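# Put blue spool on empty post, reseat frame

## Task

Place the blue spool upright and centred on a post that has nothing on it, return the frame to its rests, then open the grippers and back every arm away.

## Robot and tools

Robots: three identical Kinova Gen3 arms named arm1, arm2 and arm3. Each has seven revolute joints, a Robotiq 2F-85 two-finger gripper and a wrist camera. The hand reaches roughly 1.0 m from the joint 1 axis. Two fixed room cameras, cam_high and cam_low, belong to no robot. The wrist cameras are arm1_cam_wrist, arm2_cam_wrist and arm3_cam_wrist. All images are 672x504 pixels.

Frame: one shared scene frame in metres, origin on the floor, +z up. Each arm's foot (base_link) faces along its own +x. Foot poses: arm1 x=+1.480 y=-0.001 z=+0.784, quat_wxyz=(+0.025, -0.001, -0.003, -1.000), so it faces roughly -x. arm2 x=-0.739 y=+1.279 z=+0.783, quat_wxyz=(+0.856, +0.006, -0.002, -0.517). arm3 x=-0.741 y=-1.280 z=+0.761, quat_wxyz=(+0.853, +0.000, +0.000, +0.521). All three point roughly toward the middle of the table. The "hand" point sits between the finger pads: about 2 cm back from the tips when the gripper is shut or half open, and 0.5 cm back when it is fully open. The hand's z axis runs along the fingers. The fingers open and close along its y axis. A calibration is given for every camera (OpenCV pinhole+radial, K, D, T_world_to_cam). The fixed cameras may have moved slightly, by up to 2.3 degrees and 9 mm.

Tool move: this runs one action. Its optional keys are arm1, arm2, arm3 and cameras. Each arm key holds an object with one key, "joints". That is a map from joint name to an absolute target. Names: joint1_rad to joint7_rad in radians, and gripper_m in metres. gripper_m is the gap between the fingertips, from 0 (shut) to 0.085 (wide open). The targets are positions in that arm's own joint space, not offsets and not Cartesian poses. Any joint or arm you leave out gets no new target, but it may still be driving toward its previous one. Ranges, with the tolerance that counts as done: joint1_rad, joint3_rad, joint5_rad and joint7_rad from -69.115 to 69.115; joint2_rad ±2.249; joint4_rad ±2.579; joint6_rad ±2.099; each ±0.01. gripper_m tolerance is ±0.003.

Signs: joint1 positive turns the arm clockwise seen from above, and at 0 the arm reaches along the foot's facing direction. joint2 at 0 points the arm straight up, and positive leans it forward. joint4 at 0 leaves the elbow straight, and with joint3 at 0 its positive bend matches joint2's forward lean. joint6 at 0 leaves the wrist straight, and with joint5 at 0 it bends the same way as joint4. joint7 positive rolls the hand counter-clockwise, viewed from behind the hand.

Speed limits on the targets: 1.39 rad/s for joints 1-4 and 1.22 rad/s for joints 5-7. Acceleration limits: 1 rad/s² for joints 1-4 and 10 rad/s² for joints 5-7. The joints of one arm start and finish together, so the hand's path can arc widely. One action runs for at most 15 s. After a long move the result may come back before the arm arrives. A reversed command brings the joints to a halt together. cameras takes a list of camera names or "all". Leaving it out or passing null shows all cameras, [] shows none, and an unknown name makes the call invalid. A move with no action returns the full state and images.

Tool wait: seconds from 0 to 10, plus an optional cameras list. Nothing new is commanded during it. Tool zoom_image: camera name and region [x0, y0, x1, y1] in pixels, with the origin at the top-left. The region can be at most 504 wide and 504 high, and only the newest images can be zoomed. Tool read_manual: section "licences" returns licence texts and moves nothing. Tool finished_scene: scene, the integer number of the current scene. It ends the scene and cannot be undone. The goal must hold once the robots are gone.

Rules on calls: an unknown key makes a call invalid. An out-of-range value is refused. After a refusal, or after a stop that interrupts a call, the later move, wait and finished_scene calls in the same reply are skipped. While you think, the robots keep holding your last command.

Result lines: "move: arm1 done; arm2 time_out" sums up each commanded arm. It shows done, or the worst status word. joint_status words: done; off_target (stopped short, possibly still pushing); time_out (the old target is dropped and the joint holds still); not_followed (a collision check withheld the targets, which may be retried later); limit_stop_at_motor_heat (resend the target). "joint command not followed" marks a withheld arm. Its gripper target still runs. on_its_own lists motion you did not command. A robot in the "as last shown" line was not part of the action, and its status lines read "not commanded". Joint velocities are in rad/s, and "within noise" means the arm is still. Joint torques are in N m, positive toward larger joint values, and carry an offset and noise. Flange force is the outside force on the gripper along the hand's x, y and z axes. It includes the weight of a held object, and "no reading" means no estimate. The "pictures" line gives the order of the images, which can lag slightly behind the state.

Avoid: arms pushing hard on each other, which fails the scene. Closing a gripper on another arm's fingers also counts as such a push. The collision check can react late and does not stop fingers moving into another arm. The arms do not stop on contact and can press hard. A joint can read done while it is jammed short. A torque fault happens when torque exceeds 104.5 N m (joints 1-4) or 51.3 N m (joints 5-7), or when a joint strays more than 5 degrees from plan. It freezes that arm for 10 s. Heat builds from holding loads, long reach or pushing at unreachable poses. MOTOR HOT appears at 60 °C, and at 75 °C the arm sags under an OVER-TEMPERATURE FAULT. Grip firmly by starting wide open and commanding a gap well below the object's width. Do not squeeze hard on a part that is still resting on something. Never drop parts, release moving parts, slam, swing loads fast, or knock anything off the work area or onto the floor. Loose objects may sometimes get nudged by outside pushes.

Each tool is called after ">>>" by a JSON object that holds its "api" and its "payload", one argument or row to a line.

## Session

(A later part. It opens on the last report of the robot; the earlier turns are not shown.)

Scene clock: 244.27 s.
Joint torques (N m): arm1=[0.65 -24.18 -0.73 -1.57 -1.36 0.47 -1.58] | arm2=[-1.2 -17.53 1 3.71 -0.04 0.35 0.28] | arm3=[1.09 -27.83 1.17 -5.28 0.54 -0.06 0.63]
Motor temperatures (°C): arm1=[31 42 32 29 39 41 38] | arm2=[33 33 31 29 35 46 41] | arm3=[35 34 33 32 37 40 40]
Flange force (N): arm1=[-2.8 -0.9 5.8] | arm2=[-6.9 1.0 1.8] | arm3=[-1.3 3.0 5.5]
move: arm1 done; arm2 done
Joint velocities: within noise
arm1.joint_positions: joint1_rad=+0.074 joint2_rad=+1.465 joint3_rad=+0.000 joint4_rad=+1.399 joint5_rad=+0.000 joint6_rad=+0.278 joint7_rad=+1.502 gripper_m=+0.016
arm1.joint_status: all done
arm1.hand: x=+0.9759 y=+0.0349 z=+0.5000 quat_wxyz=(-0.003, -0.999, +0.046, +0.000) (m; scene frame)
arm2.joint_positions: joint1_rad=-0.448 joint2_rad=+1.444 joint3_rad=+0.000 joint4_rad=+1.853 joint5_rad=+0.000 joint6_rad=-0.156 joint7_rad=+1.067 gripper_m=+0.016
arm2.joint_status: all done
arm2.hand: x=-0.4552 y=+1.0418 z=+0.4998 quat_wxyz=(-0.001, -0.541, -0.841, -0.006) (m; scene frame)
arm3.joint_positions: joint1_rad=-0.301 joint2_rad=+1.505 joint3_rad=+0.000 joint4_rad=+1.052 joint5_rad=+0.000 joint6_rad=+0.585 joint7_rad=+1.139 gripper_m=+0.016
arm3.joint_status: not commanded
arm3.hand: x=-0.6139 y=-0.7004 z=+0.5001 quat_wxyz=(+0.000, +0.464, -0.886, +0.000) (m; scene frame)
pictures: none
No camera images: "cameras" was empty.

>>> {"api": "move", "payload": {
  "arm1": {"joints":{"joint1_rad":0.0735,"joint2_rad":1.3730,"joint4_rad":1.4715,"joint6_rad":0.2971,"joint7_rad":1.5061}},
  "arm2": {"joints":{"joint1_rad":-0.4491,"joint2_rad":1.3450,"joint4_rad":1.9298,"joint6_rad":-0.1332,"joint7_rad":1.0649}},
  "arm3": {"joints":{"joint1_rad":-0.3014,"joint2_rad":1.4163,"joint4_rad":1.1250,"joint6_rad":0.6003,"joint7_rad":1.1370}},
  "cameras": []
}}

>>> {"api": "move", "payload": {
  "arm1": {"joints":{"joint1_rad":0.0731,"joint2_rad":1.2821,"joint4_rad":1.5317,"joint6_rad":0.3278,"joint7_rad":1.5057}},
  "arm2": {"joints":{"joint1_rad":-0.4504,"joint2_rad":1.2424,"joint4_rad":1.9946,"joint6_rad":-0.0954,"joint7_rad":1.0636}},
  "arm3": {"joints":{"joint1_rad":-0.3014,"joint2_rad":1.3311,"joint4_rad":1.1831,"joint6_rad":0.6274,"joint7_rad":1.1370}},
  "cameras": []
}}

>>> {"api": "move", "payload": {
  "arm1": {"joints":{"joint1_rad":0.0727,"joint2_rad":1.1924,"joint4_rad":1.5796,"joint6_rad":0.3696,"joint7_rad":1.5053}},
  "arm2": {"joints":{"joint1_rad":-0.4518,"joint2_rad":1.1367,"joint4_rad":2.0474,"joint6_rad":-0.0425,"joint7_rad":1.0622}},
  "arm3": {"joints":{"joint1_rad":-0.3014,"joint2_rad":1.2498,"joint4_rad":1.2267,"joint6_rad":0.6651,"joint7_rad":1.1370}},
  "cameras": []
}}

>>> {"api": "move", "payload": {
  "arm1": {"joints":{"joint1_rad":0.0722,"joint2_rad":1.1045,"joint4_rad":1.6153,"joint6_rad":0.4218,"joint7_rad":1.5048}},
  "arm2": {"joints":{"joint1_rad":-0.4532,"joint2_rad":1.0288,"joint4_rad":2.0874,"joint6_rad":0.0254,"joint7_rad":1.0608}},
  "arm3": {"joints":{"joint1_rad":-0.3014,"joint2_rad":1.1723,"joint4_rad":1.2567,"joint6_rad":0.7126,"joint7_rad":1.1370}},
  "cameras": ["cam_low"]
}}

Scene clock: 260.57 s.
Joint torques (N m): arm1=[-0.9 -24.05 -1.02 -1.67 0.03 0.49 -0.14] | arm2=[-1.16 -17.2 0.43 3.81 -0.41 0.45 -0.11] | arm3=[1.76 -26.98 1.22 -4.76 -0.05 0.27 -0.02]
Motor temperatures (°C): arm1=[31 42 32 29 39 41 38] | arm2=[33 33 31 29 35 46 41] | arm3=[35 35 33 32 37 40 40]
Flange force (N): arm1=[-3.0 -1.1 5.7] | arm2=[-8.1 0.4 1.4] | arm3=[-2.1 3.4 4.8]
move: arm1 done; arm2 done; arm3 done
Joint velocities: within noise
arm1.joint_positions: joint1_rad=+0.074 joint2_rad=+1.373 joint3_rad=+0.000 joint4_rad=+1.471 joint5_rad=+0.000 joint6_rad=+0.297 joint7_rad=+1.506 gripper_m=+0.016
arm1.joint_status: all done
arm1.hand: x=+0.9760 y=+0.0348 z=+0.5399 quat_wxyz=(-0.003, -0.999, +0.044, +0.000) (m; scene frame)
arm2.joint_positions: joint1_rad=-0.449 joint2_rad=+1.345 joint3_rad=+0.000 joint4_rad=+1.930 joint5_rad=+0.000 joint6_rad=-0.133 joint7_rad=+1.065 gripper_m=+0.016
arm2.joint_status: all done
arm2.hand: x=-0.4555 y=+1.0421 z=+0.5399 quat_wxyz=(-0.001, -0.541, -0.841, -0.006) (m; scene frame)
arm3.joint_positions: joint1_rad=-0.301 joint2_rad=+1.416 joint3_rad=+0.000 joint4_rad=+1.125 joint5_rad=+0.000 joint6_rad=+0.600 joint7_rad=+1.137 gripper_m=+0.016
arm3.joint_status: all done
arm3.hand: x=-0.6139 y=-0.7003 z=+0.5399 quat_wxyz=(+0.000, +0.464, -0.886, +0.000) (m; scene frame)
pictures: none
No camera images: "cameras" was empty.

Scene clock: 261.53 s.
Joint torques (N m): arm1=[-0.81 -23.73 -0.83 -1.73 0.15 0.65 -0.06] | arm2=[-1.06 -17.37 0.69 3.19 -0.41 0.34 -0.05] | arm3=[1.33 -26.89 0.95 -4.94 -0.11 0.29 -0.02]
Motor temperatures (°C): arm1=[31 42 32 29 39 41 38] | arm2=[33 33 31 29 35 46 41] | arm3=[35 35 33 32 37 40 40]
Flange force (N): arm1=[-3.3 -0.7 5.5] | arm2=[-7.4 0.5 1.3] | arm3=[-2.5 2.7 4.7]
move: arm1 done; arm2 done; arm3 done
Joint velocities: within noise
arm1.joint_positions: joint1_rad=+0.073 joint2_rad=+1.282 joint3_rad=+0.000 joint4_rad=+1.532 joint5_rad=+0.000 joint6_rad=+0.328 joint7_rad=+1.506 gripper_m=+0.016
arm1.joint_status: all done
arm1.hand: x=+0.9760 y=+0.0349 z=+0.5799 quat_wxyz=(-0.003, -0.999, +0.044, +0.000) (m; scene frame)
arm2.joint_positions: joint1_rad=-0.450 joint2_rad=+1.242 joint3_rad=+0.000 joint4_rad=+1.995 joint5_rad=+0.000 joint6_rad=-0.095 joint7_rad=+1.064 gripper_m=+0.016
arm2.joint_status: all done
arm2.hand: x=-0.4555 y=+1.0421 z=+0.5801 quat_wxyz=(-0.001, -0.541, -0.841, -0.006) (m; scene frame)
arm3.joint_positions: joint1_rad=-0.301 joint2_rad=+1.331 joint3_rad=+0.000 joint4_rad=+1.183 joint5_rad=+0.000 joint6_rad=+0.627 joint7_rad=+1.137 gripper_m=+0.016
arm3.joint_status: all done
arm3.hand: x=-0.6140 y=-0.7004 z=+0.5800 quat_wxyz=(+0.000, +0.464, -0.886, +0.000) (m; scene frame)
pictures: none
No camera images: "cameras" was empty.

Scene clock: 262.53 s.
Joint torques (N m): arm1=[-0.65 -23.57 -0.74 -2.03 0.08 0.66 -0.12] | arm2=[-0.9 -17.18 1.06 2.43 -0.37 0.21 0.04] | arm3=[1.07 -26.86 0.62 -5.48 -0.15 0.21 0.06]
Motor temperatures (°C): arm1=[31 42 32 29 39 41 38] | arm2=[33 34 31 29 35 46 41] | arm3=[35 35 33 32 37 40 40]
Flange force (N): arm1=[-3.8 -0.6 5.5] | arm2=[-6.8 0.8 0.5] | arm3=[-2.0 2.2 4.5]
move: arm1 done; arm2 done; arm3 done
Joint velocities: within noise
arm1.joint_positions: joint1_rad=+0.073 joint2_rad=+1.192 joint3_rad=+0.000 joint4_rad=+1.580 joint5_rad=+0.000 joint6_rad=+0.370 joint7_rad=+1.505 gripper_m=+0.016
arm1.joint_status: all done
arm1.hand: x=+0.9761 y=+0.0349 z=+0.6201 quat_wxyz=(-0.003, -0.999, +0.044, +0.000) (m; scene frame)
arm2.joint_positions: joint1_rad=-0.452 joint2_rad=+1.137 joint3_rad=+0.000 joint4_rad=+2.047 joint5_rad=+0.000 joint6_rad=-0.043 joint7_rad=+1.062 gripper_m=+0.016
arm2.joint_status: all done
arm2.hand: x=-0.4555 y=+1.0421 z=+0.6202 quat_wxyz=(-0.001, -0.541, -0.841, -0.006) (m; scene frame)
arm3.joint_positions: joint1_rad=-0.301 joint2_rad=+1.250 joint3_rad=+0.000 joint4_rad=+1.227 joint5_rad=+0.000 joint6_rad=+0.665 joint7_rad=+1.137 gripper_m=+0.016
arm3.joint_status: all done
arm3.hand: x=-0.6140 y=-0.7003 z=+0.6200 quat_wxyz=(+0.000, +0.464, -0.886, +0.000) (m; scene frame)
pictures: none
No camera images: "cameras" was empty.

Scene clock: 263.53 s.
Joint torques (N m): arm1=[-0.69 -23.36 -0.78 -2.43 0 0.72 -0.16] | arm2=[-0.64 -16.98 1.49 1.43 -0.35 0.13 0.05] | arm3=[0.84 -26.89 0.4 -6.5 -0.15 -0.16 0.14]
Motor temperatures (°C): arm1=[31 42 32 29 39 41 38] | arm2=[33 34 31 29 35 46 41] | arm3=[35 35 33 32 37 40 40]
Flange force (N): arm1=[-4.0 -0.8 5.5] | arm2=[-5.6 0.9 0.0] | arm3=[-0.7 1.4 3.9]
move: arm1 done; arm2 done; arm3 done
Joint velocities: within noise
arm1.joint_positions: joint1_rad=+0.072 joint2_rad=+1.104 joint3_rad=+0.000 joint4_rad=+1.615 joint5_rad=+0.000 joint6_rad=+0.422 joint7_rad=+1.505 gripper_m=+0.016
arm1.joint_status: all done
arm1.hand: x=+0.9761 y=+0.0348 z=+0.6601 quat_wxyz=(-0.003, -0.999, +0.044, +0.000) (m; scene frame)
arm2.joint_positions: joint1_rad=-0.453 joint2_rad=+1.029 joint3_rad=+0.000 joint4_rad=+2.087 joint5_rad=+0.000 joint6_rad=+0.025 joint7_rad=+1.061 gripper_m=+0.016
arm2.joint_status: all done
arm2.hand: x=-0.4555 y=+1.0421 z=+0.6601 quat_wxyz=(-0.001, -0.541, -0.841, -0.006) (m; scene frame)
arm3.joint_positions: joint1_rad=-0.301 joint2_rad=+1.172 joint3_rad=+0.000 joint4_rad=+1.257 joint5_rad=+0.000 joint6_rad=+0.713 joint7_rad=+1.137 gripper_m=+0.016
arm3.joint_status: all done
arm3.hand: x=-0.6140 y=-0.7003 z=+0.6600 quat_wxyz=(+0.000, +0.464, -0.886, +0.000) (m; scene frame)
pictures: cam_low

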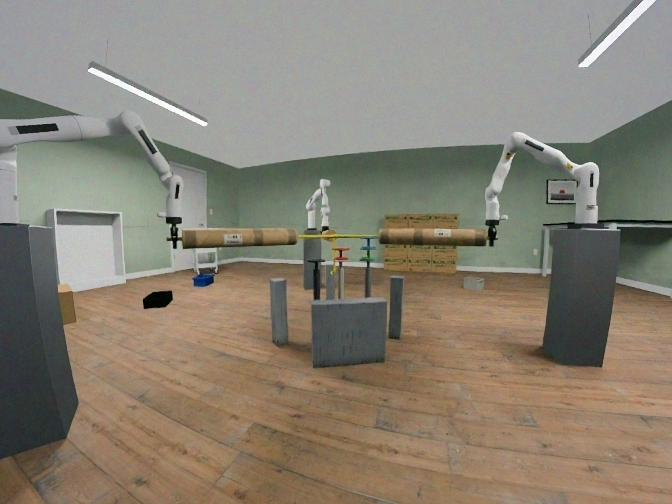

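>>> {"api": "move", "payload": {
  "arm1": {"joints":{"joint1_rad":0.0718,"joint2_rad":1.0189,"joint4_rad":1.6388,"joint6_rad":0.4839,"joint7_rad":1.5044}},
  "arm2": {"joints":{"joint1_rad":-0.4546,"joint2_rad":0.9187,"joint4_rad":2.1142,"joint6_rad":0.1087,"joint7_rad":1.0594}},
  "arm3": {"joints":{"joint1_rad":-0.3014,"joint2_rad":1.0986,"joint4_rad":1.2742,"joint6_rad":0.7688,"joint7_rad":1.1370}},
  "cameras": []
}}

>>> {"api": "move", "payload": {
  "arm1": {"joints":{"joint1_rad":0.0713,"joint2_rad":0.9363,"joint4_rad":1.6501,"joint6_rad":0.5552,"joint7_rad":1.5039}},
  "arm2": {"joints":{"joint1_rad":-0.4560,"joint2_rad":0.8087,"joint4_rad":2.1274,"joint6_rad":0.2055,"joint7_rad":1.0580}},
  "arm3": {"joints":{"joint1_rad":-0.3014,"joint2_rad":1.0295,"joint4_rad":1.2789,"joint6_rad":0.8332,"joint7_rad":1.1370}},
  "cameras": []
}}

>>> {"api": "move", "payload": {
  "arm1": {"joints":{"joint1_rad":0.0709,"joint2_rad":0.8578,"joint4_rad":1.6494,"joint6_rad":0.6344,"joint7_rad":1.5035}},
  "arm2": {"joints":{"joint1_rad":-0.4574,"joint2_rad":0.7005,"joint4_rad":2.1262,"joint6_rad":0.3149,"joint7_rad":1.0566}},
  "arm3": {"joints":{"joint1_rad":-0.3014,"joint2_rad":0.9655,"joint4_rad":1.2708,"joint6_rad":0.9053,"joint7_rad":1.1370}},
  "cameras": []
}}

>>> {"api": "move", "payload": {
  "arm1": {"joints":{"joint1_rad":0.0704,"joint2_rad":0.7832,"joint4_rad":1.6364,"joint6_rad":0.7220,"joint7_rad":1.5030}},
  "arm2": {"joints":{"joint1_rad":-0.4587,"joint2_rad":0.5967,"joint4_rad":2.1110,"joint6_rad":0.4339,"joint7_rad":1.0553}},
  "arm3": {"joints":{"joint1_rad":-0.3014,"joint2_rad":0.9070,"joint4_rad":1.2499,"joint6_rad":0.9847,"joint7_rad":1.1370}},
  "cameras": []
}}

>>> {"api": "move", "payload": {
  "arm1": {"joints":{"joint1_rad":0.0700,"joint2_rad":0.7279,"joint4_rad":1.6172,"joint6_rad":0.7965,"joint7_rad":1.5026}},
  "arm2": {"joints":{"joint1_rad":-0.4599,"joint2_rad":0.5184,"joint4_rad":2.0885,"joint6_rad":0.5347,"joint7_rad":1.0541}},
  "arm3": {"joints":{"joint1_rad":-0.3014,"joint2_rad":0.8644,"joint4_rad":1.2234,"joint6_rad":1.0538,"joint7_rad":1.1370}},
  "cameras": []
}}

>>> {"api": "move", "payload": {
  "arm1": {"joints":{"joint1_rad":0.0697,"joint2_rad":0.6753,"joint4_rad":1.5899,"joint6_rad":0.8764,"joint7_rad":1.5023}},
  "arm2": {"joints":{"joint1_rad":-0.4610,"joint2_rad":0.4445,"joint4_rad":2.0568,"joint6_rad":0.6403,"joint7_rad":1.0530}},
  "arm3": {"joints":{"joint1_rad":-0.3014,"joint2_rad":0.8257,"joint4_rad":1.1883,"joint6_rad":1.1276,"joint7_rad":1.1370}},
  "cameras": ["cam_high","cam_low"]
}}

>>> {"api": "zoom_image", "payload": {
  "camera": "cam_high",
  "region": [200, 130, 460, 350]
}}

>>> {"api": "zoom_image", "payload": {
  "camera": "cam_low",
  "region": [290, 200, 400, 310]
}}

Scene clock: 291.80 s.
Joint torques (N m): arm1=[-0.63 -23.04 -0.74 -2.86 -0.11 0.8 -0.23] | arm2=[-0.5 -16.48 1.69 0.6 -0.29 0.12 0.07] | arm3=[0.66 -26.58 0.22 -6.82 -0.19 -0.13 0.16]
Motor temperatures (°C): arm1=[31 42 32 29 39 41 38] | arm2=[33 34 31 29 35 46 41] | arm3=[35 35 33 32 37 40 40]
Flange force (N): arm1=[-4.4 -0.8 5.4] | arm2=[-5.3 1.1 -0.5] | arm3=[-1.1 1.3 3.7]
move: arm1 done; arm2 done; arm3 done
Joint velocities: within noise
arm1.joint_positions: joint1_rad=+0.072 joint2_rad=+1.019 joint3_rad=+0.000 joint4_rad=+1.639 joint5_rad=+0.000 joint6_rad=+0.484 joint7_rad=+1.504 gripper_m=+0.016
arm1.joint_status: all done
arm1.hand: x=+0.9761 y=+0.0348 z=+0.7001 quat_wxyz=(-0.003, -0.999, +0.044, +0.000) (m; scene frame)
arm2.joint_positions: joint1_rad=-0.455 joint2_rad=+0.919 joint3_rad=+0.000 joint4_rad=+2.114 joint5_rad=+0.000 joint6_rad=+0.109 joint7_rad=+1.059 gripper_m=+0.016
arm2.joint_status: all done
arm2.hand: x=-0.4554 y=+1.0421 z=+0.7001 quat_wxyz=(-0.001, -0.541, -0.841, -0.006) (m; scene frame)
arm3.joint_positions: joint1_rad=-0.301 joint2_rad=+1.099 joint3_rad=+0.000 joint4_rad=+1.274 joint5_rad=+0.000 joint6_rad=+0.769 joint7_rad=+1.137 gripper_m=+0.016
arm3.joint_status: all done
arm3.hand: x=-0.6140 y=-0.7003 z=+0.7000 quat_wxyz=(+0.000, +0.464, -0.886, +0.000) (m; scene frame)
pictures: none
No camera images: "cameras" was empty.

Scene clock: 292.80 s.
Joint torques (N m): arm1=[-0.81 -22.74 -1.04 -3.25 -0.31 0.89 -0.31] | arm2=[-0.35 -15.75 1.86 0.07 -0.22 0.31 -0.11] | arm3=[0.84 -26.31 0.29 -7.51 -0.05 -0.19 0.26]
Motor temperatures (°C): arm1=[31 42 32 29 39 41 38] | arm2=[33 34 31 29 35 46 41] | arm3=[35 35 33 32 37 40 40]
Flange force (N): arm1=[-5.4 -1.3 5.4] | arm2=[-5.6 1.3 -0.8] | arm3=[0.0 1.4 3.5]
move: arm1 done; arm2 done; arm3 done
Joint velocities: within noise
arm1.joint_positions: joint1_rad=+0.071 joint2_rad=+0.936 joint3_rad=+0.000 joint4_rad=+1.650 joint5_rad=+0.000 joint6_rad=+0.555 joint7_rad=+1.504 gripper_m=+0.016
arm1.joint_status: all done
arm1.hand: x=+0.9761 y=+0.0348 z=+0.7400 quat_wxyz=(-0.003, -0.999, +0.044, +0.000) (m; scene frame)
arm2.joint_positions: joint1_rad=-0.456 joint2_rad=+0.809 joint3_rad=+0.000 joint4_rad=+2.127 joint5_rad=+0.000 joint6_rad=+0.205 joint7_rad=+1.058 gripper_m=+0.016
arm2.joint_status: all done
arm2.hand: x=-0.4554 y=+1.0422 z=+0.7401 quat_wxyz=(-0.001, -0.541, -0.841, -0.006) (m; scene frame)
arm3.joint_positions: joint1_rad=-0.301 joint2_rad=+1.029 joint3_rad=+0.000 joint4_rad=+1.279 joint5_rad=+0.000 joint6_rad=+0.833 joint7_rad=+1.137 gripper_m=+0.016
arm3.joint_status: all done
arm3.hand: x=-0.6141 y=-0.7003 z=+0.7400 quat_wxyz=(+0.000, +0.464, -0.886, +0.000) (m; scene frame)
pictures: none
No camera images: "cameras" was empty.

Scene clock: 293.80 s.
Joint torques (N m): arm1=[-0.74 -22.29 -1.13 -3.72 -0.4 1.09 -0.23] | arm2=[-0.12 -15.36 1.99 -1.37 -0.09 0.29 -0.12] | arm3=[0.36 -25.93 0.08 -7.98 -0.23 -0.23 0.23]
Motor temperatures (°C): arm1=[31 42 32 29 39 41 38] | arm2=[33 34 31 29 35 46 41] | arm3=[35 35 33 32 37 40 40]
Flange force (N): arm1=[-5.7 -1.1 5.2] | arm2=[-4.0 1.2 -0.6] | arm3=[-0.2 0.6 3.2]
move: arm1 done; arm2 done; arm3 done
Joint velocities: within noise
arm1.joint_positions: joint1_rad=+0.071 joint2_rad=+0.858 joint3_rad=+0.000 joint4_rad=+1.649 joint5_rad=+0.000 joint6_rad=+0.634 joint7_rad=+1.504 gripper_m=+0.016
arm1.joint_status: all done
arm1.hand: x=+0.9761 y=+0.0348 z=+0.7798 quat_wxyz=(-0.003, -0.999, +0.044, +0.000) (m; scene frame)
arm2.joint_positions: joint1_rad=-0.457 joint2_rad=+0.701 joint3_rad=+0.000 joint4_rad=+2.126 joint5_rad=+0.000 joint6_rad=+0.315 joint7_rad=+1.057 gripper_m=+0.016
arm2.joint_status: all done
arm2.hand: x=-0.4554 y=+1.0422 z=+0.7801 quat_wxyz=(-0.001, -0.541, -0.841, -0.006) (m; scene frame)
arm3.joint_positions: joint1_rad=-0.301 joint2_rad=+0.965 joint3_rad=+0.000 joint4_rad=+1.271 joint5_rad=+0.000 joint6_rad=+0.905 joint7_rad=+1.137 gripper_m=+0.016
arm3.joint_status: all done
arm3.hand: x=-0.6141 y=-0.7002 z=+0.7799 quat_wxyz=(+0.000, +0.464, -0.886, +0.000) (m; scene frame)
pictures: none
No camera images: "cameras" was empty.

Scene clock: 294.80 s.
Joint torques (N m): arm1=[-0.85 -22.07 -1.18 -4.23 -0.56 1.23 -0.32] | arm2=[0.19 -14.75 2.24 -2.42 0.03 0.26 -0.16] | arm3=[0.37 -25.58 -0.13 -8.76 -0.25 -0.47 0.35]
Motor temperatures (°C): arm1=[31 43 32 29 39 41 38] | arm2=[33 34 31 29 35 46 41] | arm3=[35 35 33 32 37 40 40]
Flange force (N): arm1=[-6.5 -1.5 5.3] | arm2=[-3.6 1.9 -0.8] | arm3=[0.7 0.4 2.8]
move: arm1 done; arm2 done; arm3 done
Joint velocities: within noise
arm1.joint_positions: joint1_rad=+0.070 joint2_rad=+0.783 joint3_rad=+0.000 joint4_rad=+1.636 joint5_rad=+0.000 joint6_rad=+0.722 joint7_rad=+1.503 gripper_m=+0.016
arm1.joint_status: all done
arm1.hand: x=+0.9761 y=+0.0348 z=+0.8200 quat_wxyz=(-0.003, -0.999, +0.044, +0.000) (m; scene frame)
arm2.joint_positions: joint1_rad=-0.459 joint2_rad=+0.597 joint3_rad=+0.000 joint4_rad=+2.111 joint5_rad=+0.000 joint6_rad=+0.434 joint7_rad=+1.055 gripper_m=+0.016
arm2.joint_status: all done
arm2.hand: x=-0.4555 y=+1.0422 z=+0.8201 quat_wxyz=(-0.001, -0.541, -0.841, -0.006) (m; scene frame)
arm3.joint_positions: joint1_rad=-0.301 joint2_rad=+0.907 joint3_rad=+0.000 joint4_rad=+1.250 joint5_rad=+0.000 joint6_rad=+0.985 joint7_rad=+1.137 gripper_m=+0.016
arm3.joint_status: all done
arm3.hand: x=-0.6141 y=-0.7002 z=+0.8199 quat_wxyz=(+0.000, +0.464, -0.886, +0.000) (m; scene frame)
pictures: none
No camera images: "cameras" was empty.

Scene clock: 295.70 s.
Joint torques (N m): arm1=[-0.82 -21.93 -1.18 -5.06 -0.62 1.08 -0.37] | arm2=[0.34 -14.34 2.38 -3.74 0.29 0.18 -0.15] | arm3=[0.34 -25.51 -0.07 -9.61 -0.22 -0.65 0.49]
Motor temperatures (°C): arm1=[31 43 32 29 39 41 38] | arm2=[33 34 31 29 35 46 41] | arm3=[35 35 33 32 37 40 40]
Flange force (N): arm1=[-6.2 -1.6 5.0] | arm2=[-2.0 1.8 -0.6] | arm3=[2.3 0.0 3.1]
move: arm1 done; arm2 done; arm3 done
Joint velocities: within noise
arm1.joint_positions: joint1_rad=+0.070 joint2_rad=+0.728 joint3_rad=+0.000 joint4_rad=+1.617 joint5_rad=+0.000 joint6_rad=+0.797 joint7_rad=+1.503 gripper_m=+0.016
arm1.joint_status: all done
arm1.hand: x=+0.9761 y=+0.0347 z=+0.8521 quat_wxyz=(-0.003, -0.999, +0.044, +0.000) (m; scene frame)
arm2.joint_positions: joint1_rad=-0.460 joint2_rad=+0.518 joint3_rad=+0.000 joint4_rad=+2.089 joint5_rad=+0.000 joint6_rad=+0.535 joint7_rad=+1.054 gripper_m=+0.016
arm2.joint_status: all done
arm2.hand: x=-0.4554 y=+1.0423 z=+0.8523 quat_wxyz=(-0.001, -0.541, -0.841, -0.006) (m; scene frame)
arm3.joint_positions: joint1_rad=-0.301 joint2_rad=+0.864 joint3_rad=+0.000 joint4_rad=+1.223 joint5_rad=+0.000 joint6_rad=+1.054 joint7_rad=+1.137 gripper_m=+0.016
arm3.joint_status: all done
arm3.hand: x=-0.6141 y=-0.7002 z=+0.8523 quat_wxyz=(+0.000, +0.464, -0.886, +0.000) (m; scene frame)
pictures: none
No camera images: "cameras" was empty.

Scene clock: 296.60 s.
Joint torques (N m): arm1=[-0.36 -21.67 -0.68 -5.2 -0.46 1.38 -0.41] | arm2=[0.7 -13.9 2.69 -5.04 0.53 0.01 -0.19] | arm3=[-0.52 -25.19 -0.95 -9.9 -0.53 -0.71 0.49]
Motor temperatures (°C): arm1=[31 43 32 29 39 41 38] | arm2=[33 34 31 29 35 46 41] | arm3=[35 35 33 32 37 40 40]
Flange force (N): arm1=[-7.4 -0.8 5.0] | arm2=[-0.3 2.3 -0.6] | arm3=[1.5 -1.3 2.9]
move: arm1 done; arm2 done; arm3 done
Joint velocities: within noise
arm1.joint_positions: joint1_rad=+0.070 joint2_rad=+0.675 joint3_rad=+0.000 joint4_rad=+1.590 joint5_rad=+0.000 joint6_rad=+0.876 joint7_rad=+1.502 gripper_m=+0.016
arm1.joint_status: all done
arm1.hand: x=+0.9762 y=+0.0347 z=+0.8850 quat_wxyz=(-0.003, -0.999, +0.044, +0.000) (m; scene frame)
arm2.joint_positions: joint1_rad=-0.461 joint2_rad=+0.444 joint3_rad=+0.000 joint4_rad=+2.057 joint5_rad=+0.000 joint6_rad=+0.640 joint7_rad=+1.053 gripper_m=+0.016
arm2.joint_status: all done
arm2.hand: x=-0.4554 y=+1.0423 z=+0.8851 quat_wxyz=(-0.001, -0.541, -0.841, -0.006) (m; scene frame)
arm3.joint_positions: joint1_rad=-0.301 joint2_rad=+0.826 joint3_rad=+0.000 joint4_rad=+1.188 joint5_rad=+0.000 joint6_rad=+1.128 joint7_rad=+1.137 gripper_m=+0.016
arm3.joint_status: all done
arm3.hand: x=-0.6141 y=-0.7002 z=+0.8851 quat_wxyz=(+0.000, +0.464, -0.886, +0.000) (m; scene frame)
pictures: cam_high, cam_low

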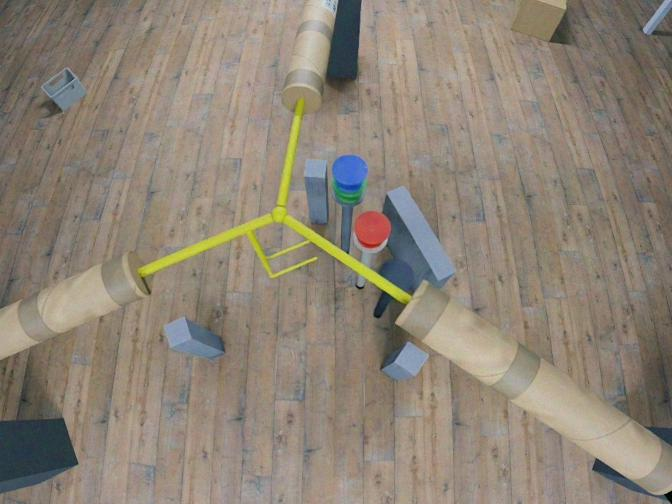

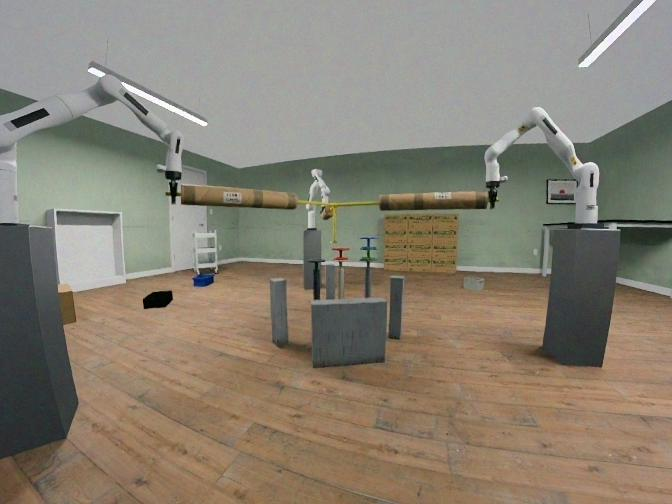

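Scaled by 1.938 from the camera's 672x504 image, which has a finer 960x720 frame.

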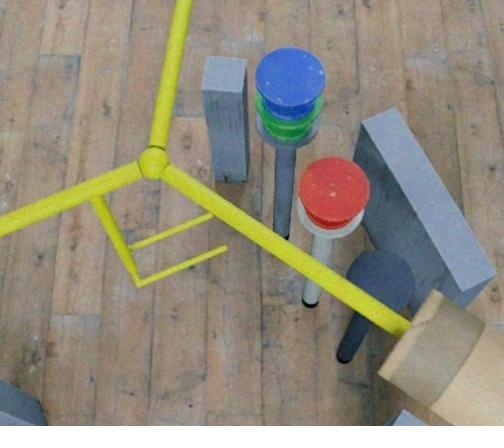

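Scaled by 4.582 from the camera's 672x504 image, which has a finer 960x720 frame.

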